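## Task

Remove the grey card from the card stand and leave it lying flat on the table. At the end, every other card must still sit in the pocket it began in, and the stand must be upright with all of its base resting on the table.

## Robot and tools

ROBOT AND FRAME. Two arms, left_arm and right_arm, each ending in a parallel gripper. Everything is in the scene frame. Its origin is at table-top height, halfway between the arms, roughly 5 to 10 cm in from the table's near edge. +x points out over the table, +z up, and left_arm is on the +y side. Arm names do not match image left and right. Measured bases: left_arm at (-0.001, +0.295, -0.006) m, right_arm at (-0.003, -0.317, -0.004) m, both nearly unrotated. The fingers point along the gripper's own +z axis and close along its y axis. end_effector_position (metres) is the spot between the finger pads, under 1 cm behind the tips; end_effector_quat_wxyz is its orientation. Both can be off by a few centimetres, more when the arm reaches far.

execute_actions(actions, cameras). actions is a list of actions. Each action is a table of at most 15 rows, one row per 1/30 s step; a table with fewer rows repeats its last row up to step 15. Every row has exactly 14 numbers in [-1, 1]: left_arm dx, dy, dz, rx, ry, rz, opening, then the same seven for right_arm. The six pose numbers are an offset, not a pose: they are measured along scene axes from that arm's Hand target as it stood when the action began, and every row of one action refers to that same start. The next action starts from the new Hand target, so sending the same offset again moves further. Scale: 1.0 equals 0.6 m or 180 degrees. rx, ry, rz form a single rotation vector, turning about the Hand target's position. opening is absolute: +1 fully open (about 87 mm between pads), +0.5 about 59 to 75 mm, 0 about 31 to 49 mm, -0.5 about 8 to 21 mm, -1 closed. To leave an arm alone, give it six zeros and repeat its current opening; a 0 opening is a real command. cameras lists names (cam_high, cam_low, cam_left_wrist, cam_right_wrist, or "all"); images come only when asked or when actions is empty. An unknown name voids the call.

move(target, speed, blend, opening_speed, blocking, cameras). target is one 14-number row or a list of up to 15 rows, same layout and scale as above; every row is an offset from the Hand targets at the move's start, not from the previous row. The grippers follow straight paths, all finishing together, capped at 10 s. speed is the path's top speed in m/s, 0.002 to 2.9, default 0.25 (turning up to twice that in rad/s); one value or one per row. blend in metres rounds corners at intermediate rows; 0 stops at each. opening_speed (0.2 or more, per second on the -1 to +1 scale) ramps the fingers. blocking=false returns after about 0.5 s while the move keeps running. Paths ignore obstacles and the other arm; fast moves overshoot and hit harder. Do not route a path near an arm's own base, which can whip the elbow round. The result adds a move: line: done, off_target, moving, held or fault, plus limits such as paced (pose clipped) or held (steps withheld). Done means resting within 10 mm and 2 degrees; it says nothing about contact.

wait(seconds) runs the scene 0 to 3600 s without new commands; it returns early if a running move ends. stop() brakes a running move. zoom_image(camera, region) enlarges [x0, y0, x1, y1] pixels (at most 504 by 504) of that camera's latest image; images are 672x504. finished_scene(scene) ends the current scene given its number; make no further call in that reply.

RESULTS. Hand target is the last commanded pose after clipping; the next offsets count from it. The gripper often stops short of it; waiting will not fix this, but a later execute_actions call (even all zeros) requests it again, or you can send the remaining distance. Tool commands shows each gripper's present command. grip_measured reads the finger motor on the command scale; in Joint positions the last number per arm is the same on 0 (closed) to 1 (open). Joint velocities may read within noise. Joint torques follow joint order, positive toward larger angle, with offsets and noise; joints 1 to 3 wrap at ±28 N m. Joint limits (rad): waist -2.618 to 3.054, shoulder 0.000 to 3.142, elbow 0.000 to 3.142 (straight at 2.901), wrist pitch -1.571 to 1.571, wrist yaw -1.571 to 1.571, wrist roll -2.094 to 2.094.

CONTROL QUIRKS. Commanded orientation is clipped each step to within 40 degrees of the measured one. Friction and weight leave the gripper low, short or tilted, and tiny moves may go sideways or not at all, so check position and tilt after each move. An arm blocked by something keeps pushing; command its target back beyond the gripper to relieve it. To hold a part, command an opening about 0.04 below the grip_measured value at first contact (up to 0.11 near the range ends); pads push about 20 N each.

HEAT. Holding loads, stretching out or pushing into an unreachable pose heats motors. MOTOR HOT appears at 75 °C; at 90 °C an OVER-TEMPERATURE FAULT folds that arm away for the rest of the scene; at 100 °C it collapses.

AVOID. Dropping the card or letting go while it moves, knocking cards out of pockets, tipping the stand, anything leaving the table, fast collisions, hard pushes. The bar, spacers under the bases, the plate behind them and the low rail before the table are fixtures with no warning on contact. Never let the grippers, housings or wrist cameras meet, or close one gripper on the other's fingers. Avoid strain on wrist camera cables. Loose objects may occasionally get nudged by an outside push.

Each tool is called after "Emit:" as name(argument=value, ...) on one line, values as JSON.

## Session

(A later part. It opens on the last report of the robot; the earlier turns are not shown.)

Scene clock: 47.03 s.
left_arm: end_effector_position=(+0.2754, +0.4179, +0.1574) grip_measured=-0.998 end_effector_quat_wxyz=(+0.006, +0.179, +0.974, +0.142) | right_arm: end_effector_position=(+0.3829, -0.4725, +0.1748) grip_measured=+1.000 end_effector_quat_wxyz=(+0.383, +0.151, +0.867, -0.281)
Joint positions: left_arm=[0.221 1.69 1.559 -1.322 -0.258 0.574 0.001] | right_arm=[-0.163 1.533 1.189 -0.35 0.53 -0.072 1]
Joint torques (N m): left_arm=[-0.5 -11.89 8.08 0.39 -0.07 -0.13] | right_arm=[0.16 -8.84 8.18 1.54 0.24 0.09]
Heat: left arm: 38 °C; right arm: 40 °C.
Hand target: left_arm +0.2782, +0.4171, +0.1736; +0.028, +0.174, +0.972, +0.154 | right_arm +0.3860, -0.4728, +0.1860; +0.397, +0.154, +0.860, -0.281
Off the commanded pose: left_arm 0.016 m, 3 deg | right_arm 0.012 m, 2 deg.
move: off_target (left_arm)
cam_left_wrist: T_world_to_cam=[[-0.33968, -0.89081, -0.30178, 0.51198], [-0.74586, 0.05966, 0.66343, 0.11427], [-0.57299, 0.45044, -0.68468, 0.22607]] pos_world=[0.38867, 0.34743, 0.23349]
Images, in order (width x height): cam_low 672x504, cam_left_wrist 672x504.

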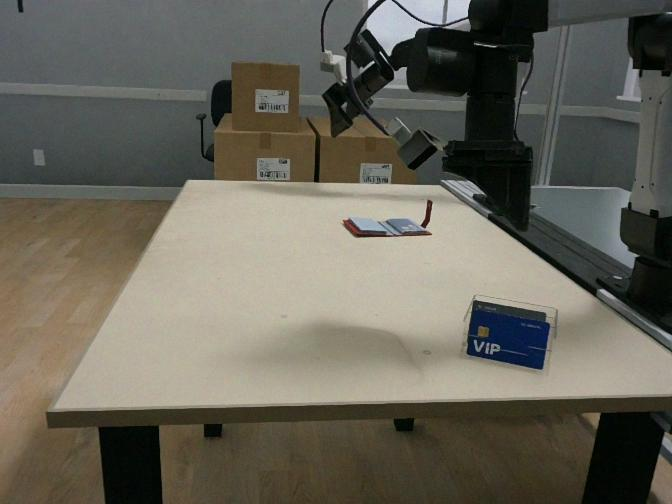

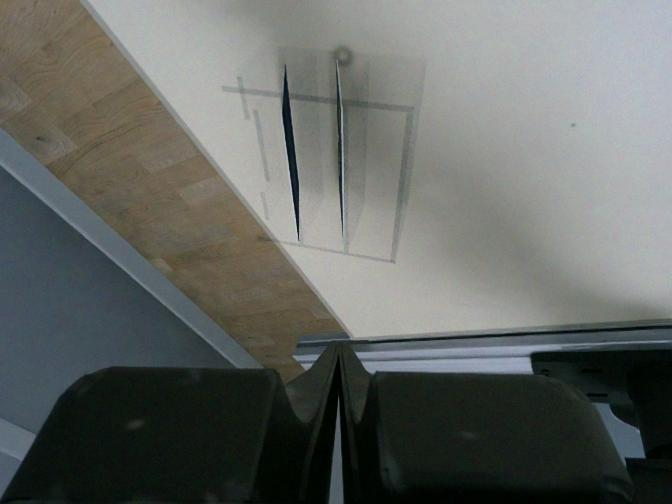

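Emit:
move(target=[0.002,0.042,-0.144,0,0,0,-0.35,0,0,0,0,0,0,1], speed=0.12, cameras=["cam_left_wrist"])

Emit:
zoom_image(camera="cam_left_wrist", region=[190, 160, 440, 410])

Scene clock: 49.60 s.
left_arm: end_effector_position=(+0.2769, +0.4403, +0.0873) grip_measured=-0.350 end_effector_quat_wxyz=(+0.019, +0.175, +0.973, +0.152) | right_arm: end_effector_position=(+0.3829, -0.4725, +0.1748) grip_measured=+1.000 end_effector_quat_wxyz=(+0.383, +0.151, +0.867, -0.281)
Joint positions: left_arm=[0.285 1.69 1.276 -0.991 -0.258 0.638 0.325] | right_arm=[-0.163 1.533 1.189 -0.35 0.53 -0.072 1]
Joint torques (N m): left_arm=[0.79 -9.58 5.34 0.81 0.06 0.06] | right_arm=[0.31 -8.75 8.1 1.53 0.25 0.1]
Heat: left arm: 38 °C; right arm: 40 °C.
Hand target: left_arm +0.2793, +0.4423, +0.0872; +0.028, +0.174, +0.972, +0.154 | right_arm +0.3860, -0.4728, +0.1860; +0.397, +0.154, +0.860, -0.281
Off the commanded pose: left_arm 0.003 m, 1 deg | right_arm 0.012 m, 2 deg.
move: done
cam_left_wrist: T_world_to_cam=[[-0.3276, -0.88689, -0.32573, 0.50836], [-0.76541, 0.047, 0.64183, 0.17345], [-0.55392, 0.45958, -0.69423, 0.16036]] pos_world=[0.38813, 0.36901, 0.16559]

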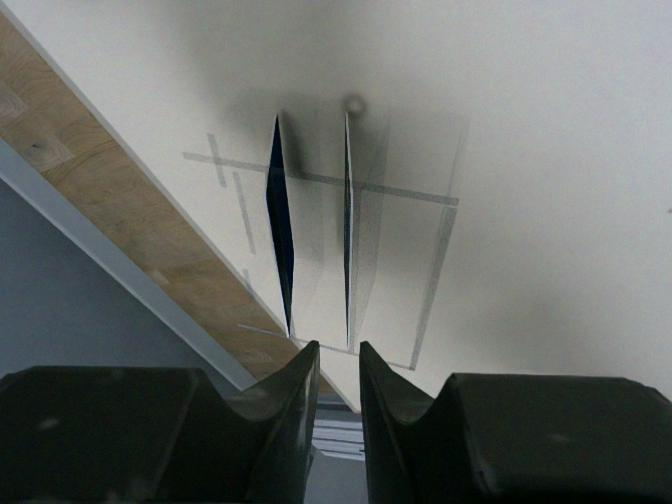

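Scaled by 2.016.

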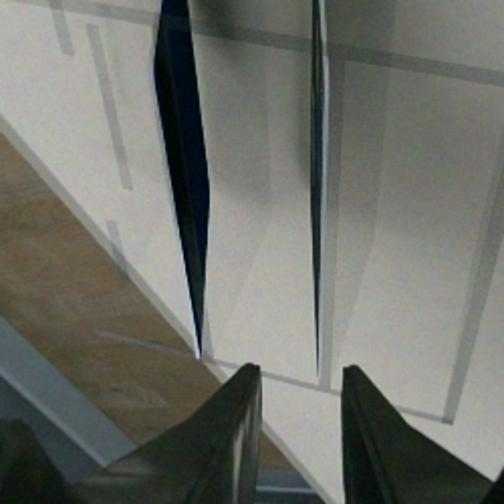

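Emit:
move(target=[0.002,0.004,-0.037,0,0,0,-0.35,0,0,0,0,0,0,1], speed=0.08, cameras=["cam_left_wrist"])

Emit:
zoom_image(camera="cam_left_wrist", region=[190, 160, 440, 410])

Scene clock: 51.33 s.
left_arm: end_effector_position=(+0.2789, +0.4429, +0.0719) grip_measured=-0.350 end_effector_quat_wxyz=(+0.029, +0.174, +0.972, +0.158) | right_arm: end_effector_position=(+0.3829, -0.4725, +0.1748) grip_measured=+1.000 end_effector_quat_wxyz=(+0.383, +0.151, +0.867, -0.281)
Joint positions: left_arm=[0.29 1.69 1.213 -0.902 -0.258 0.645 0.325] | right_arm=[-0.163 1.533 1.189 -0.35 0.53 -0.072 1]
Joint torques (N m): left_arm=[0.79 -7.25 5.39 0.86 0.11 0.05] | right_arm=[0.24 -8.75 8.05 1.58 0.29 0.07]
Heat: left arm: 38 °C; right arm: 40 °C.
Hand target: left_arm +0.2806, +0.4446, +0.0650; +0.028, +0.174, +0.972, +0.154 | right_arm +0.3860, -0.4728, +0.1860; +0.397, +0.154, +0.860, -0.281
Off the commanded pose: left_arm 0.007 m, 0 deg | right_arm 0.012 m, 2 deg.
move: done
cam_left_wrist: T_world_to_cam=[[-0.32062, -0.88432, -0.33939, 0.50414], [-0.77957, 0.04283, 0.62485, 0.1917], [-0.53803, 0.46492, -0.70312, 0.1435]] pos_world=[0.38829, 0.37089, 0.15221]

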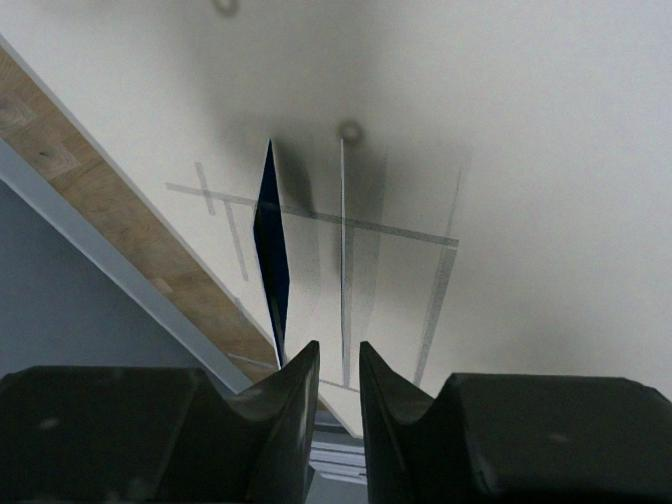

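Scaled by 2.016.

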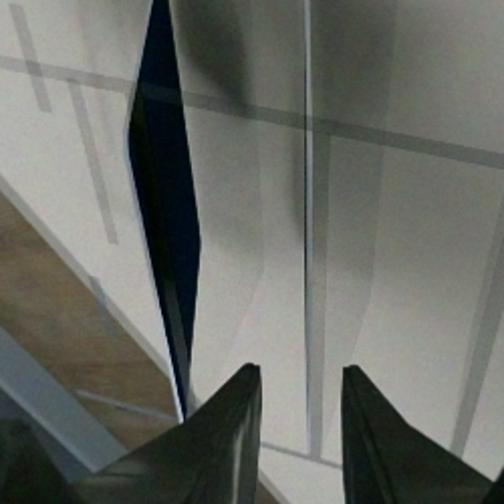

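Another ~6 mm down.

Emit:
move(target=[[0.001,0.003,-0.011,0,0,0,-0.35,0,0,0,0,0,0,1],[0.001,0.003,-0.011,0,0,0,-1,0,0,0,0,0,0,1]], speed=0.08, opening_speed=0.6, cameras=["cam_left_wrist","cam_low"])

Emit:
zoom_image(camera="cam_left_wrist", region=[190, 160, 440, 410])

Emit:
zoom_image(camera="cam_low", region=[450, 270, 570, 390])

Scene clock: 53.97 s.
left_arm: end_effector_position=(+0.2794, +0.4444, +0.0645) grip_measured=-0.763 end_effector_quat_wxyz=(+0.028, +0.174, +0.972, +0.156) | right_arm: end_effector_position=(+0.3829, -0.4725, +0.1748) grip_measured=+1.000 end_effector_quat_wxyz=(+0.383, +0.151, +0.867, -0.281)
Joint positions: left_arm=[0.295 1.702 1.197 -0.875 -0.255 0.65 0.119] | right_arm=[-0.163 1.533 1.189 -0.35 0.53 -0.072 1]
Joint torques (N m): left_arm=[0.91 -7.08 5.27 0.87 0.09 0.04] | right_arm=[0.25 -8.77 8.1 1.54 0.23 0.08]
Heat: left arm: 38 °C; right arm: 40 °C.
Hand target: left_arm +0.2812, +0.4465, +0.0583; +0.028, +0.174, +0.972, +0.154 | right_arm +0.3860, -0.4728, +0.1860; +0.397, +0.154, +0.860, -0.281
Off the commanded pose: left_arm 0.007 m, 0 deg | right_arm 0.012 m, 2 deg.
move: done
cam_left_wrist: T_world_to_cam=[[-0.32165, -0.88486, -0.33698, 0.50349], [-0.77858, 0.04463, 0.62595, 0.19551], [-0.53884, 0.46371, -0.7033, 0.13867]] pos_world=[0.38889, 0.3725, 0.14481]
Images, in order (width x height): cam_low 672x504, cam_left_wrist 672x504.

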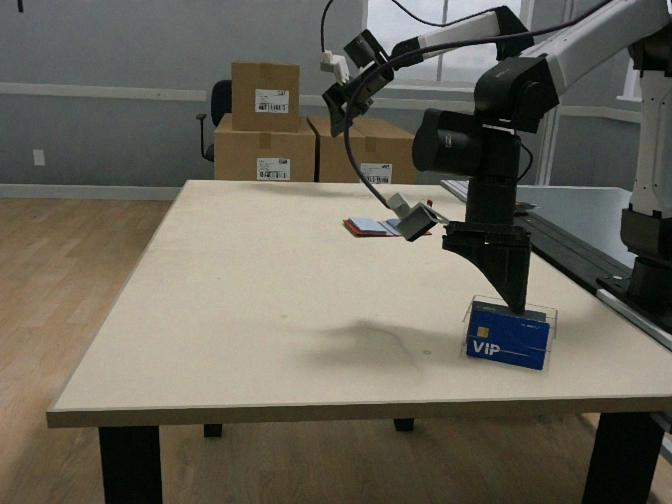

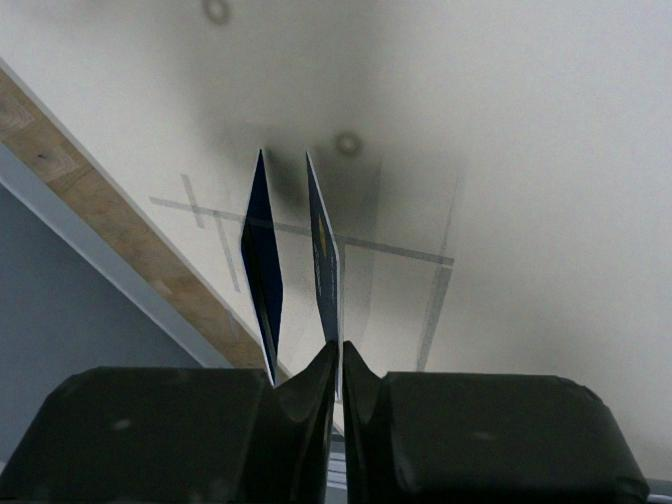

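Scaled by 2.016.

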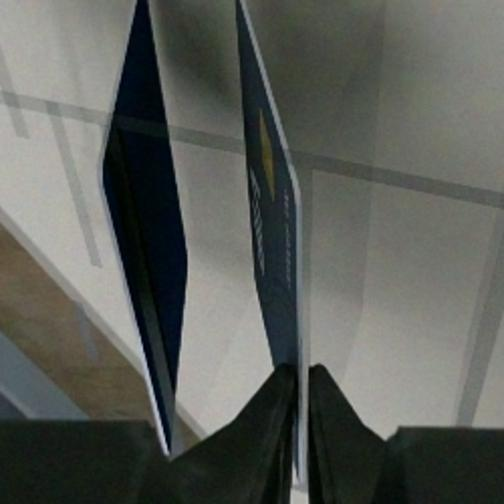

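Scaled by 4.200.

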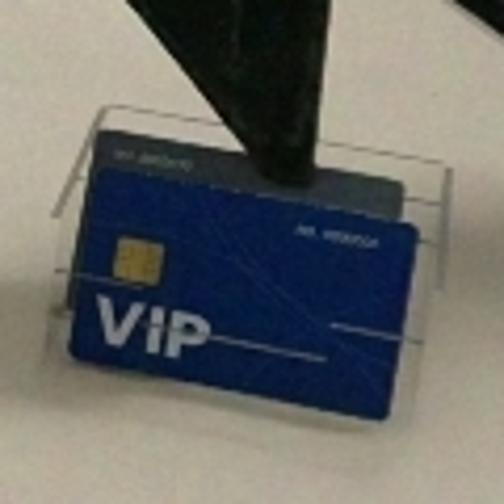

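Emit:
move(target=[[0,0,0,0,0,0,-0.4,0,0,0,0,0,0,1],[-0.003,-0.003,0.013,0,0,0,-0.4,0,0,0,0,0,0,1]], speed=0.08, opening_speed=0.8, cameras=["cam_left_wrist","cam_low"])

Emit:
zoom_image(camera="cam_left_wrist", region=[190, 160, 440, 410])

Emit:
zoom_image(camera="cam_low", region=[450, 270, 570, 390])

Scene clock: 56.37 s.
left_arm: end_effector_position=(+0.2794, +0.4444, +0.0645) grip_measured=-0.400 end_effector_quat_wxyz=(+0.028, +0.174, +0.972, +0.156) | right_arm: end_effector_position=(+0.3829, -0.4725, +0.1748) grip_measured=+1.000 end_effector_quat_wxyz=(+0.383, +0.151, +0.867, -0.281)
Joint positions: left_arm=[0.295 1.702 1.197 -0.875 -0.255 0.65 0.3] | right_arm=[-0.163 1.533 1.189 -0.35 0.53 -0.072 1]
Joint torques (N m): left_arm=[0.59 -8.88 6.57 0.56 0.04 0.02] | right_arm=[0.36 -8.83 8.05 1.55 0.28 0.09]
Heat: left arm: 38 °C; right arm: 40 °C.
Hand target: left_arm +0.2794, +0.4447, +0.0661; +0.028, +0.174, +0.972, +0.154 | right_arm +0.3860, -0.4728, +0.1860; +0.397, +0.154, +0.860, -0.281
Off the commanded pose: left_arm 0.002 m, 0 deg | right_arm 0.012 m, 2 deg.
move: done
cam_left_wrist: T_world_to_cam=[[-0.32165, -0.88486, -0.33698, 0.50349], [-0.77858, 0.04463, 0.62595, 0.19551], [-0.53884, 0.46371, -0.7033, 0.13867]] pos_world=[0.38889, 0.3725, 0.14481]
Images, in order (width x height): cam_low 672x504, cam_left_wrist 672x504.

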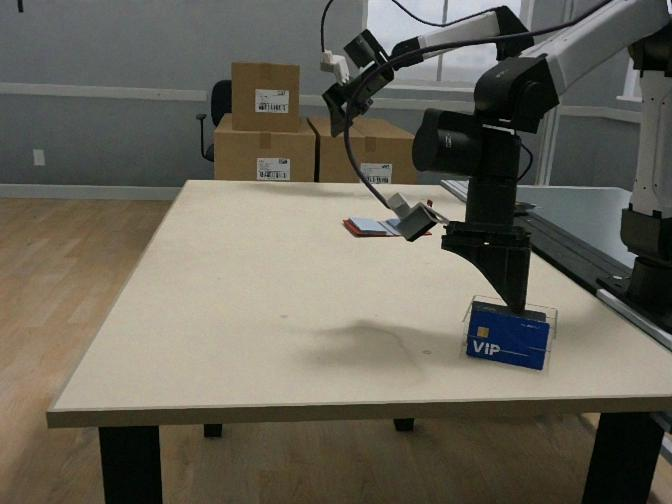

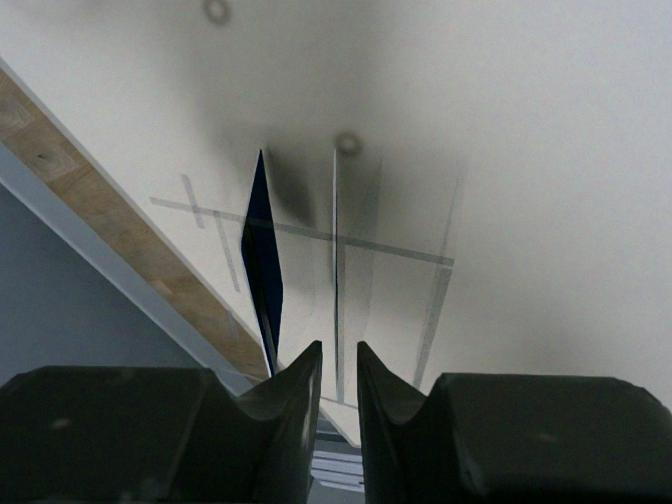

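Scaled by 2.016.

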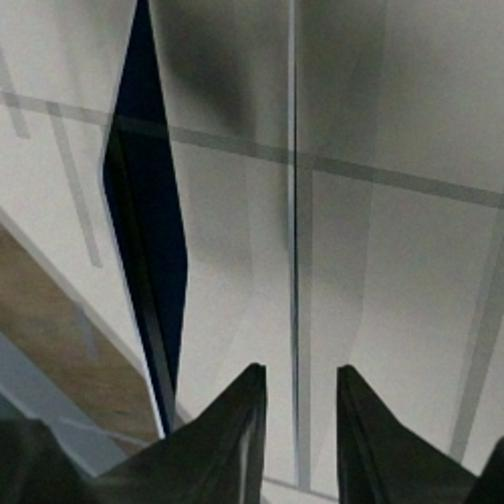

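Scaled by 4.200.

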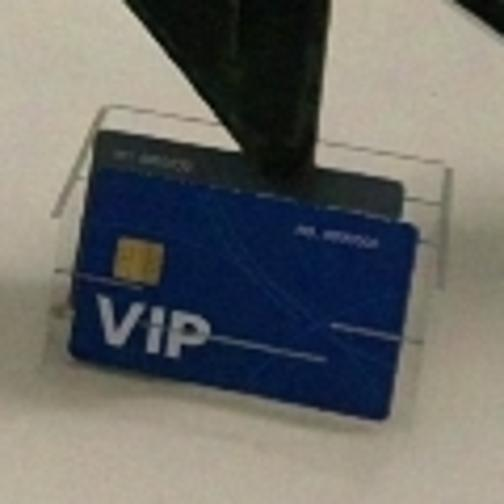

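Emit:
move(target=[-0.001,-0.002,0.014,0,0,0,-0.4,0,0,0,0,0,0,1], speed=0.05)

Scene clock: 57.67 s.
left_arm: end_effector_position=(+0.2725, +0.4424, +0.0643) grip_measured=-0.400 end_effector_quat_wxyz=(+0.015, +0.176, +0.973, +0.150) | right_arm: end_effector_position=(+0.3829, -0.4725, +0.1748) grip_measured=+1.000 end_effector_quat_wxyz=(+0.383, +0.151, +0.867, -0.281)
Joint positions: left_arm=[0.295 1.702 1.197 -0.905 -0.255 0.65 0.3] | right_arm=[-0.163 1.533 1.189 -0.35 0.53 -0.072 1]
Joint torques (N m): left_arm=[-0.06 -10.09 8.16 0.47 0.04 0.01] | right_arm=[0.28 -8.77 8.16 1.53 0.27 0.08]
Heat: left arm: 38 °C; right arm: 40 °C.
Hand target: left_arm +0.2788, +0.4435, +0.0745; +0.028, +0.174, +0.972, +0.154 | right_arm +0.3860, -0.4728, +0.1860; +0.397, +0.154, +0.860, -0.281
Off the commanded pose: left_arm 0.012 m, 2 deg | right_arm 0.012 m, 2 deg.
move: off_target (left_arm)

Emit:
move(target=[0.008,-0.001,0.012,0,0,0,-0.4,0,0,0,0,0,0,1], speed=0.05, cameras=["cam_left_wrist"])

Scene clock: 59.23 s.
left_arm: end_effector_position=(+0.2762, +0.4434, +0.0746) grip_measured=-0.400 end_effector_quat_wxyz=(+0.017, +0.176, +0.973, +0.151) | right_arm: end_effector_position=(+0.3829, -0.4725, +0.1748) grip_measured=+1.000 end_effector_quat_wxyz=(+0.383, +0.151, +0.867, -0.281)
Joint positions: left_arm=[0.295 1.702 1.239 -0.942 -0.255 0.65 0.3] | right_arm=[-0.163 1.533 1.189 -0.35 0.53 -0.072 1]
Joint torques (N m): left_arm=[-0.46 -8.9 8.35 0.52 0 -0.04] | right_arm=[0.09 -8.69 8.2 1.53 0.28 0.11]
Heat: left arm: 38 °C; right arm: 40 °C.
Hand target: left_arm +0.2836, +0.4429, +0.0818; +0.028, +0.174, +0.972, +0.154 | right_arm +0.3860, -0.4728, +0.1860; +0.397, +0.154, +0.860, -0.281
Off the commanded pose: left_arm 0.010 m, 1 deg | right_arm 0.012 m, 2 deg.
move: done
cam_left_wrist: T_world_to_cam=[[-0.32958, -0.88706, -0.32327, 0.50716], [-0.76339, 0.04891, 0.64408, 0.17929], [-0.55552, 0.45906, -0.69329, 0.15032]] pos_world=[0.38753, 0.37211, 0.15269]

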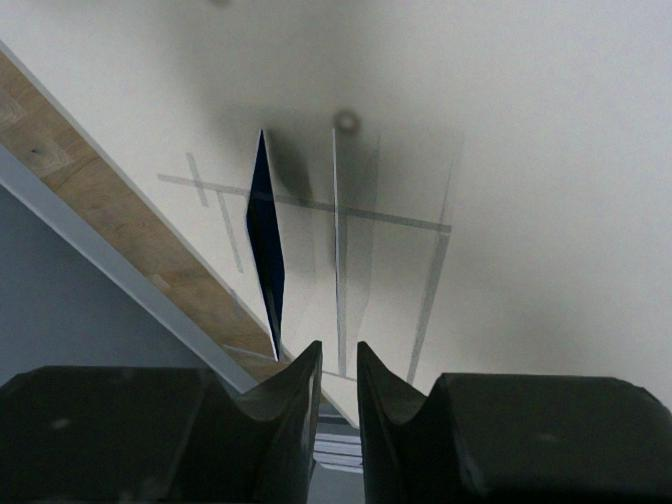

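Emit:
move(target=[-0.0045,0.0045,-0.035,0,0,0,-0.4,0,0,0,0,0,0,1], speed=0.05, cameras=["cam_left_wrist"])

Scene clock: 60.93 s.
left_arm: end_effector_position=(+0.2790, +0.4442, +0.0662) grip_measured=-0.400 end_effector_quat_wxyz=(+0.027, +0.174, +0.972, +0.156) | right_arm: end_effector_position=(+0.3829, -0.4725, +0.1748) grip_measured=+1.000 end_effector_quat_wxyz=(+0.383, +0.151, +0.867, -0.281)
Joint positions: left_arm=[0.295 1.702 1.203 -0.885 -0.255 0.65 0.3] | right_arm=[-0.163 1.533 1.189 -0.35 0.53 -0.072 1]
Joint torques (N m): left_arm=[0.7 -7.71 5.29 0.88 0.1 0.07] | right_arm=[0.18 -8.73 8.13 1.54 0.26 0.09]
Heat: left arm: 37 °C; right arm: 40 °C.
Hand target: left_arm +0.2809, +0.4456, +0.0608; +0.028, +0.174, +0.972, +0.154 | right_arm +0.3860, -0.4728, +0.1860; +0.397, +0.154, +0.860, -0.281
Off the commanded pose: left_arm 0.006 m, 0 deg | right_arm 0.012 m, 2 deg.
move: done
cam_left_wrist: T_world_to_cam=[[-0.32294, -0.8852, -0.33485, 0.50422], [-0.77624, 0.04533, 0.62881, 0.19304], [-0.54144, 0.46299, -0.70177, 0.14058]] pos_world=[0.38879, 0.3725, 0.14611]

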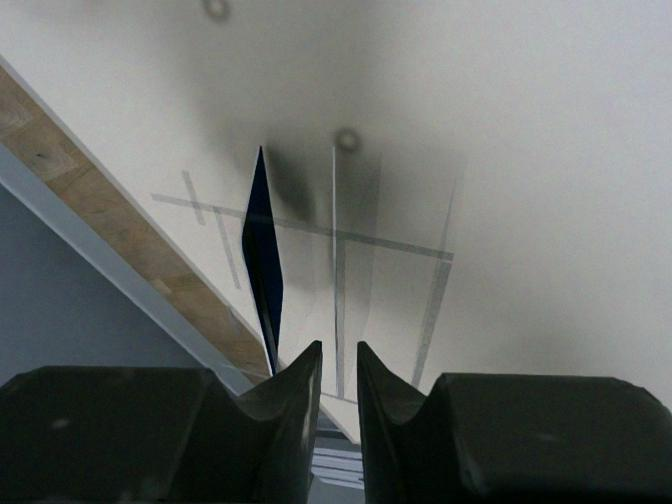

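Emit:
move(target=[0,0,0,0,0,0,-1,0,0,0,0,0,0,1], opening_speed=0.6, cameras=["cam_left_wrist"])

Scene clock: 62.70 s.
left_arm: end_effector_position=(+0.2796, +0.4444, +0.0662) grip_measured=-0.973 end_effector_quat_wxyz=(+0.028, +0.174, +0.972, +0.156) | right_arm: end_effector_position=(+0.3829, -0.4725, +0.1748) grip_measured=+1.000 end_effector_quat_wxyz=(+0.383, +0.151, +0.867, -0.281)
Joint positions: left_arm=[0.295 1.702 1.203 -0.883 -0.255 0.65 0.013] | right_arm=[-0.163 1.533 1.189 -0.35 0.53 -0.072 1]
Joint torques (N m): left_arm=[0.55 -7.73 5.14 0.81 0.01 0.01] | right_arm=[0.17 -8.7 8.09 1.53 0.27 0.13]
Heat: left arm: 37 °C; right arm: 40 °C.
Hand target: left_arm +0.2809, +0.4456, +0.0608; +0.028, +0.174, +0.972, +0.154 | right_arm +0.3860, -0.4728, +0.1860; +0.397, +0.154, +0.860, -0.281
Off the commanded pose: left_arm 0.006 m, 0 deg | right_arm 0.012 m, 2 deg.
move: done
cam_left_wrist: T_world_to_cam=[[-0.32203, -0.88496, -0.33638, 0.50428], [-0.77787, 0.0448, 0.62683, 0.19433], [-0.53965, 0.46351, -0.7028, 0.14015]] pos_world=[0.38919, 0.3726, 0.14631]

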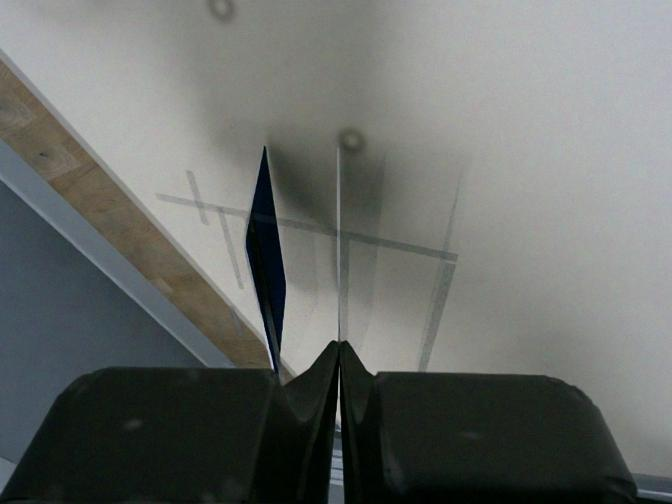

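Emit:
move(target=[-0.012,-0.043,0.17,0,0,0,-1,0,0,0,0,0,0,1], speed=0.08, cameras=["cam_left_wrist","cam_low"])

Scene clock: 65.70 s.
left_arm: end_effector_position=(+0.2703, +0.4203, +0.1447) grip_measured=-0.977 end_effector_quat_wxyz=(+0.003, +0.179, +0.974, +0.140) | right_arm: end_effector_position=(+0.3829, -0.4725, +0.1748) grip_measured=+1.000 end_effector_quat_wxyz=(+0.383, +0.151, +0.867, -0.281)
Joint positions: left_arm=[0.232 1.674 1.49 -1.273 -0.256 0.586 0.011] | right_arm=[-0.163 1.533 1.189 -0.35 0.53 -0.072 1]
Joint torques (N m): left_arm=[-0.47 -12.31 8.29 0.37 -0.06 -0.02] | right_arm=[0.28 -8.61 8.12 1.53 0.26 0.09]
Heat: left arm: 37 °C; right arm: 40 °C.
Hand target: left_arm +0.2736, +0.4198, +0.1627; +0.028, +0.174, +0.972, +0.154 | right_arm +0.3860, -0.4728, +0.1860; +0.397, +0.154, +0.860, -0.281
Off the commanded pose: left_arm 0.018 m, 3 deg | right_arm 0.012 m, 2 deg.
move: off_target (left_arm)
cam_left_wrist: T_world_to_cam=[[-0.34175, -0.89148, -0.29745, 0.50883], [-0.74152, 0.06134, 0.66813, 0.11616], [-0.57737, 0.44889, -0.68201, 0.21487]] pos_world=[0.38409, 0.35003, 0.22028]
Images, in order (width x height): cam_low 672x504, cam_left_wrist 672x504.

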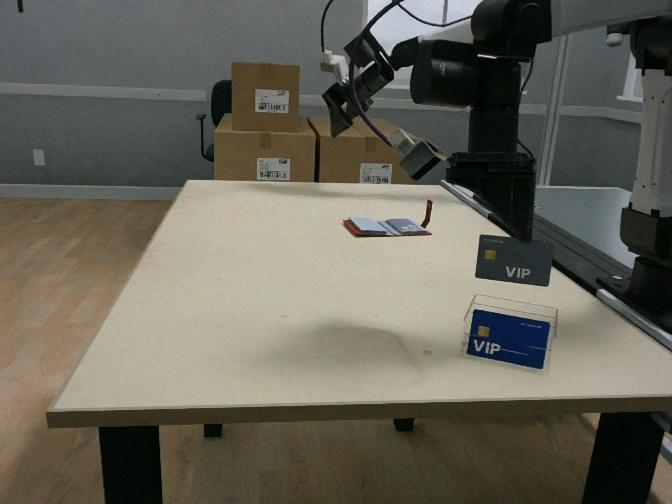

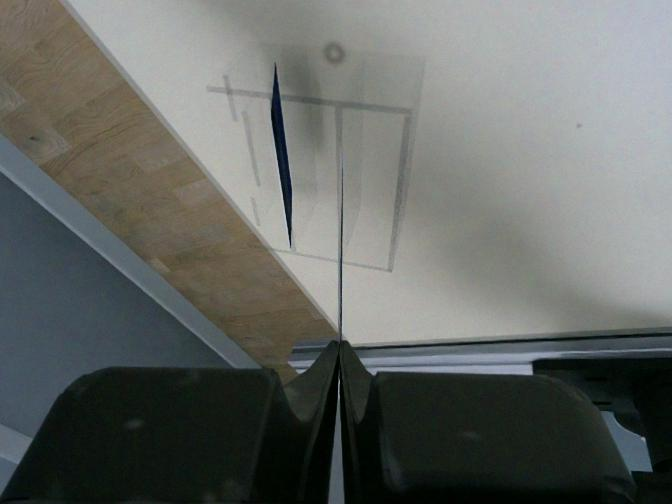

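Emit:
move(target=[[0.06,-0.1,0.117,0,0,0,-1,0,0,0,0,0,0,1],[0.21,-0.333,0.083,0.142,-0.2035,-0.368,-1,0,0,0,0,0,0,1]], speed=0.25, blend=[0.05,0], cameras=["cam_left_wrist","cam_low"])

Scene clock: 72.17 s.
left_arm: end_effector_position=(+0.4000, +0.2201, +0.1989) grip_measured=-0.977 end_effector_quat_wxyz=(+0.332, +0.621, +0.619, +0.348) | right_arm: end_effector_position=(+0.3829, -0.4725, +0.1748) grip_measured=+1.000 end_effector_quat_wxyz=(+0.383, +0.151, +0.867, -0.281)
Joint positions: left_arm=[-0.417 1.381 1.014 -0.252 -0.386 1.332 0.011] | right_arm=[-0.163 1.533 1.189 -0.35 0.53 -0.072 1]
Joint torques (N m): left_arm=[0.27 -10.29 6.42 1.89 0.11 0.03] | right_arm=[0.34 -8.8 8.14 1.55 0.28 0.11]
Heat: left arm: 38 °C; right arm: 41 °C.
Hand target: left_arm +0.3996, +0.2199, +0.2125; +0.353, +0.612, +0.613, +0.354 | right_arm +0.3860, -0.4728, +0.1860; +0.397, +0.154, +0.860, -0.281
Off the commanded pose: left_arm 0.014 m, 3 deg | right_arm 0.012 m, 2 deg.
move: off_target (left_arm); blend cut to 0.0498 m at target 1
cam_left_wrist: T_world_to_cam=[[-0.51654, 0.00868, -0.85622, 0.37367], [-0.58016, 0.73189, 0.35742, 0.03813], [0.62976, 0.68137, -0.37301, -0.17898]] pos_world=[0.32785, 0.0908, 0.23955]
Images, in order (width x height): cam_low 672x504, cam_left_wrist 672x504.

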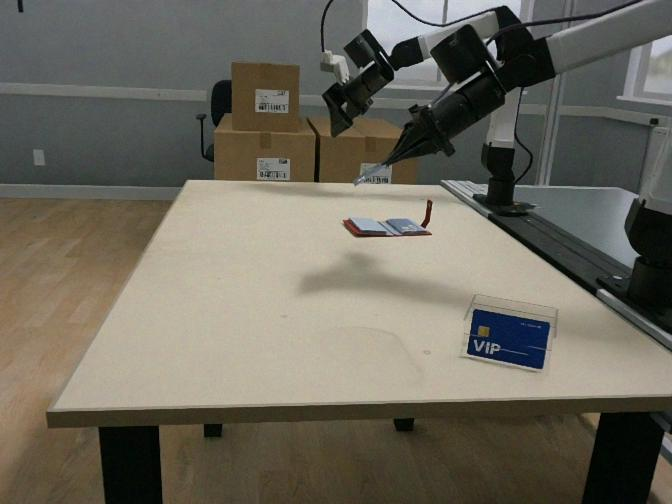

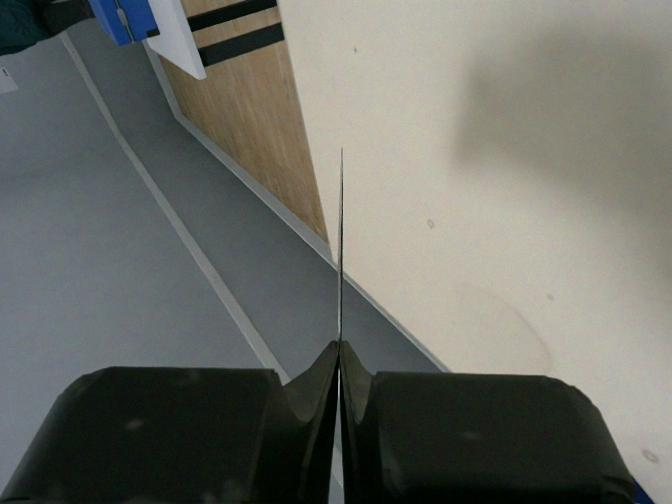

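Emit:
move(target=[0,0,-0.26,0,0,0,-1,0,0,0,0,0,0,1], speed=0.15, cameras=["cam_low"])

Emit:
zoom_image(camera="cam_low", region=[300, 150, 500, 300])

Scene clock: 75.30 s.
left_arm: end_effector_position=(+0.3987, +0.2208, +0.0604) grip_measured=-0.977 end_effector_quat_wxyz=(+0.351, +0.610, +0.615, +0.355) | right_arm: end_effector_position=(+0.3829, -0.4725, +0.1748) grip_measured=+1.000 end_effector_quat_wxyz=(+0.383, +0.151, +0.867, -0.281)
Joint positions: left_arm=[-0.417 1.642 0.59 0.48 -0.385 1.333 0.011] | right_arm=[-0.163 1.533 1.189 -0.35 0.53 -0.072 1]
Joint torques (N m): left_arm=[0.24 -5.83 4.81 1.97 0.1 0.01] | right_arm=[0.34 -8.8 8.16 1.55 0.27 0.11]
Heat: left arm: 38 °C; right arm: 41 °C.
Hand target: left_arm +0.3997, +0.2199, +0.0566; +0.354, +0.612, +0.613, +0.354 | right_arm +0.3860, -0.4728, +0.1860; +0.397, +0.154, +0.860, -0.281
Off the commanded pose: left_arm 0.004 m, 0 deg | right_arm 0.012 m, 2 deg.
move: done

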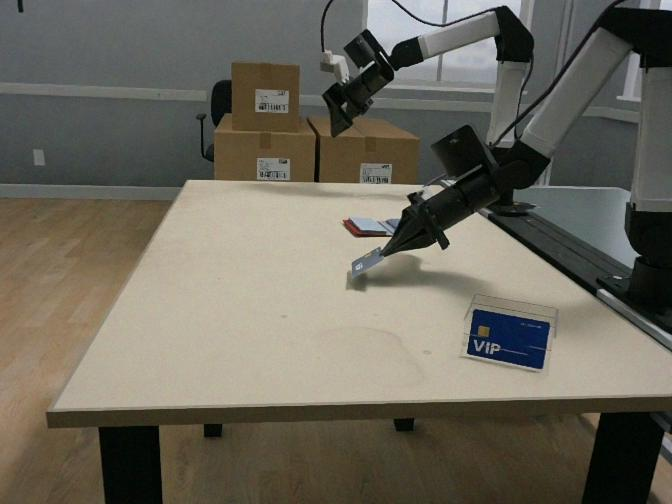

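Scaled by 2.520.

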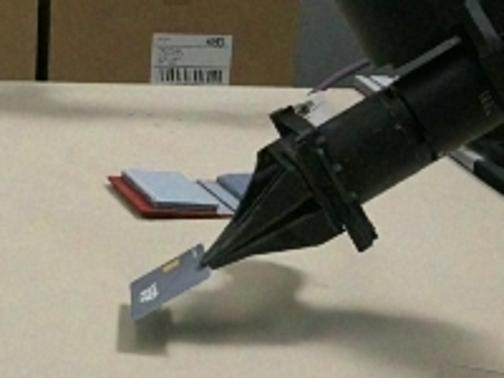

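Emit:
move(target=[0,0,-0.048,0,0,0,-1,0,0,0,0,0,0,1], speed=0.08, cameras=["cam_low"])

Emit:
zoom_image(camera="cam_low", region=[300, 150, 500, 300])

Scene clock: 77.60 s.
left_arm: end_effector_position=(+0.4024, +0.2191, +0.0374) grip_measured=-0.975 end_effector_quat_wxyz=(+0.362, +0.604, +0.613, +0.359) | right_arm: end_effector_position=(+0.3829, -0.4725, +0.1748) grip_measured=+1.000 end_effector_quat_wxyz=(+0.383, +0.151, +0.867, -0.281)
Joint positions: left_arm=[-0.417 1.756 0.556 0.655 -0.385 1.333 0.013] | right_arm=[-0.163 1.533 1.189 -0.35 0.53 -0.072 1]
Joint torques (N m): left_arm=[0.28 -6.02 3.92 1.77 0.11 -0.03] | right_arm=[0.27 -8.81 8.18 1.55 0.27 0.09]
Heat: left arm: 38 °C; right arm: 41 °C.
Hand target: left_arm +0.3996, +0.2199, +0.0277; +0.353, +0.612, +0.613, +0.354 | right_arm +0.3860, -0.4728, +0.1860; +0.397, +0.154, +0.860, -0.281
Off the commanded pose: left_arm 0.010 m, 1 deg | right_arm 0.012 m, 2 deg.
move: done

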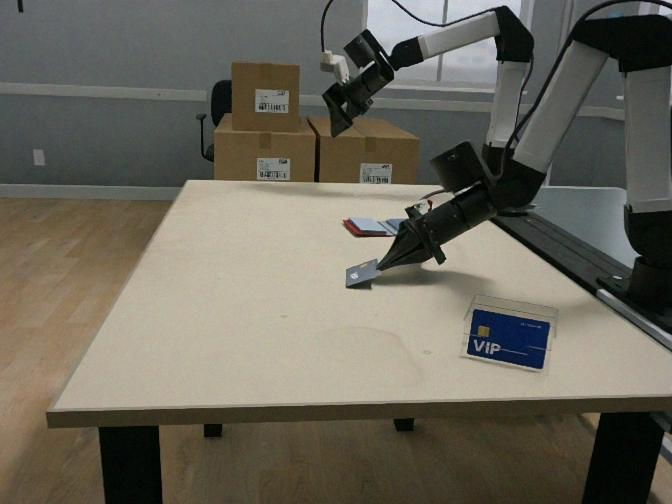

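Scaled by 2.520.

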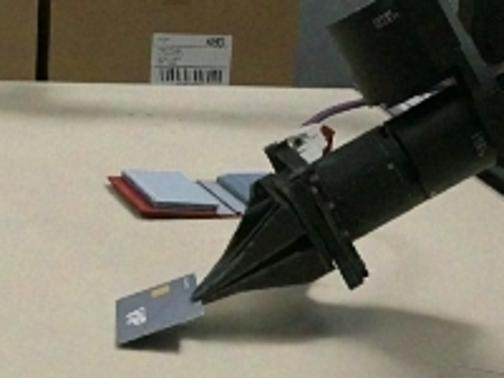

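Emit:
move(target=[0,0,-0.014,0,0,0,-1,0,0,0,0,0,0,1], speed=0.05, cameras=["cam_low"])

Emit:
zoom_image(camera="cam_low", region=[300, 150, 500, 300])

Scene clock: 80.47 s.
left_arm: end_effector_position=(+0.4044, +0.2182, +0.0326) grip_measured=-0.957 end_effector_quat_wxyz=(+0.368, +0.600, +0.611, +0.361) | right_arm: end_effector_position=(+0.3829, -0.4725, +0.1748) grip_measured=+1.000 end_effector_quat_wxyz=(+0.383, +0.151, +0.867, -0.281)
Joint positions: left_arm=[-0.417 1.791 0.549 0.711 -0.385 1.333 0.021] | right_arm=[-0.163 1.533 1.189 -0.35 0.53 -0.072 1]
Joint torques (N m): left_arm=[0.16 -5.87 3.48 1.67 0.08 0] | right_arm=[0.25 -8.68 8.23 1.55 0.24 0.1]
Heat: left arm: 37 °C; right arm: 41 °C.
Hand target: left_arm +0.3996, +0.2199, +0.0193; +0.353, +0.612, +0.613, +0.354 | right_arm +0.3860, -0.4728, +0.1860; +0.397, +0.154, +0.860, -0.281
Off the commanded pose: left_arm 0.014 m, 2 deg | right_arm 0.012 m, 2 deg.
move: off_target (left_arm)

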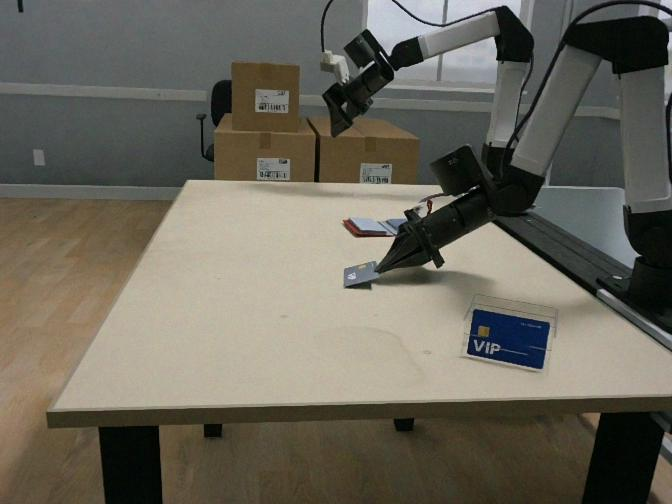

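Scaled by 2.520.

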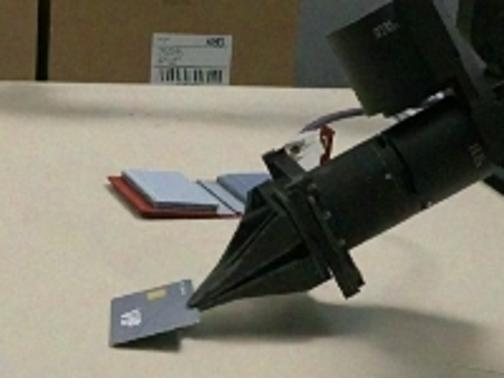

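Emit:
move(target=[0,0,0,0,0,0,-0.75,0,0,0,0,0,0,1], opening_speed=0.3, cameras=["cam_low"])

Emit:
zoom_image(camera="cam_low", region=[300, 150, 500, 300])

Scene clock: 82.47 s.
left_arm: end_effector_position=(+0.4022, +0.2192, +0.0278) grip_measured=-0.752 end_effector_quat_wxyz=(+0.362, +0.604, +0.613, +0.359) | right_arm: end_effector_position=(+0.3829, -0.4725, +0.1748) grip_measured=+1.000 end_effector_quat_wxyz=(+0.383, +0.151, +0.867, -0.281)
Joint positions: left_arm=[-0.417 1.799 0.544 0.711 -0.385 1.333 0.124] | right_arm=[-0.163 1.533 1.189 -0.35 0.53 -0.072 1]
Joint torques (N m): left_arm=[0.1 -6.52 4.18 1.75 0.12 0.02] | right_arm=[0.35 -8.73 8.03 1.54 0.27 0.11]
Heat: left arm: 37 °C; right arm: 41 °C.
Hand target: left_arm +0.3997, +0.2199, +0.0194; +0.354, +0.612, +0.613, +0.354 | right_arm +0.3860, -0.4728, +0.1860; +0.397, +0.154, +0.860, -0.281
Off the commanded pose: left_arm 0.009 m, 2 deg | right_arm 0.012 m, 2 deg.
move: done

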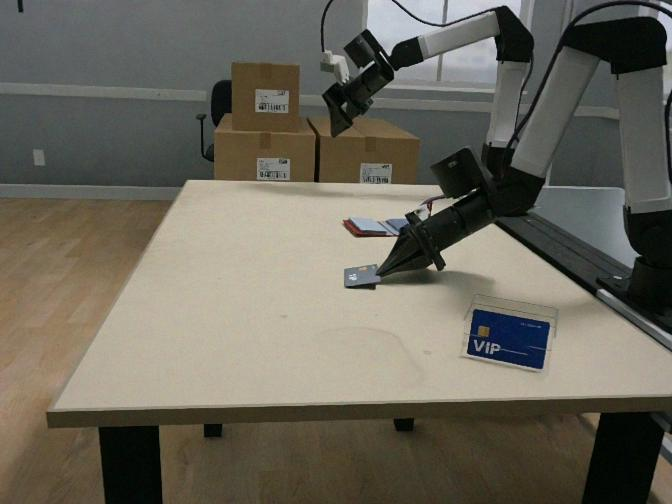

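Scaled by 2.520.

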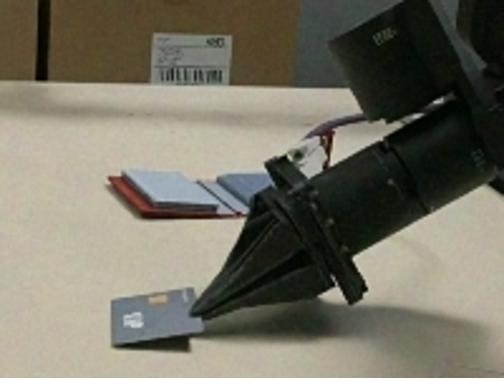

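Emit:
move(target=[[-0.1,0,0.012,0,0,0,-0.75,0,0,0,0,0,0,1],[-0.15,0,0.25,0,0,0,-0.75,0,0,0,0,0,0,1]], speed=0.1, cameras=["cam_low","cam_high"])

Emit:
zoom_image(camera="cam_low", region=[300, 220, 560, 390])

Scene clock: 86.67 s.
left_arm: end_effector_position=(+0.3068, +0.2240, +0.1520) grip_measured=-0.749 end_effector_quat_wxyz=(+0.333, +0.625, +0.613, +0.351) | right_arm: end_effector_position=(+0.3829, -0.4725, +0.1748) grip_measured=+1.000 end_effector_quat_wxyz=(+0.383, +0.151, +0.867, -0.281)
Joint positions: left_arm=[-0.601 1.059 0.626 -0.232 -0.531 1.228 0.126] | right_arm=[-0.163 1.533 1.189 -0.35 0.53 -0.072 1]
Joint torques (N m): left_arm=[-0.55 -5.08 9.32 1.5 -0.14 -0.15] | right_arm=[0.2 -8.65 8.02 1.54 0.27 0.06]
Heat: left arm: 37 °C; right arm: 41 °C.
Hand target: left_arm +0.3097, +0.2200, +0.1695; +0.354, +0.612, +0.613, +0.354 | right_arm +0.3860, -0.4728, +0.1860; +0.397, +0.154, +0.860, -0.281
Off the commanded pose: left_arm 0.018 m, 3 deg | right_arm 0.012 m, 2 deg.
move: off_target (left_arm)
Images, in order (width x height): cam_high 672x504, cam_low 672x504.

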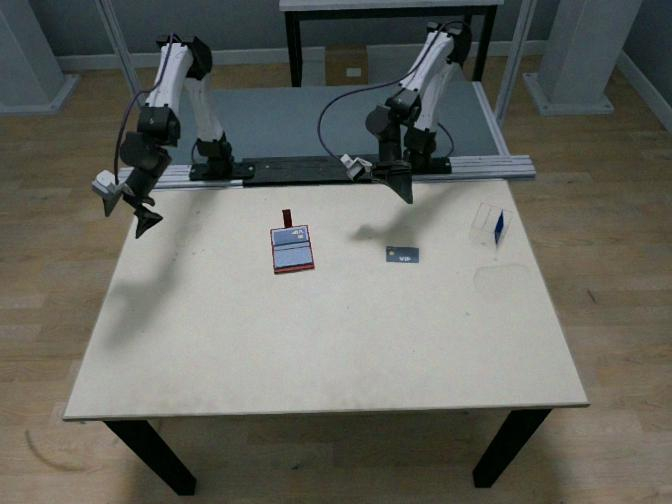

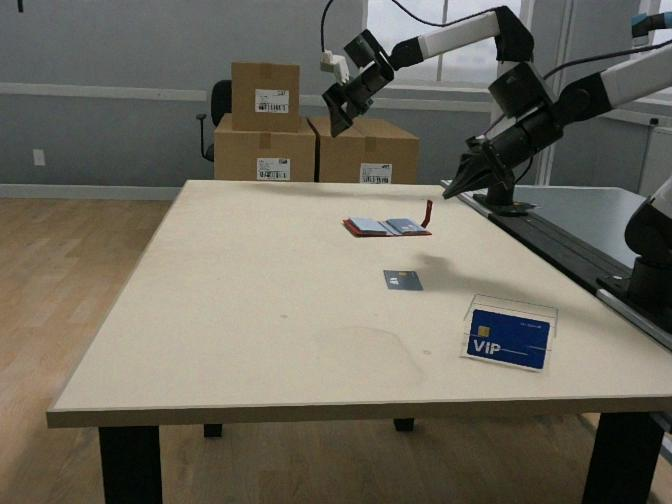

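Scaled by 1.938.

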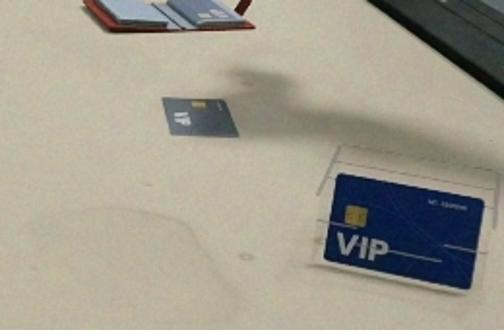

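Flat. Lesson learned: grip only the top ~6 mm.

Emit:
finished_scene(scene=1)

The scene is finished: the task was done.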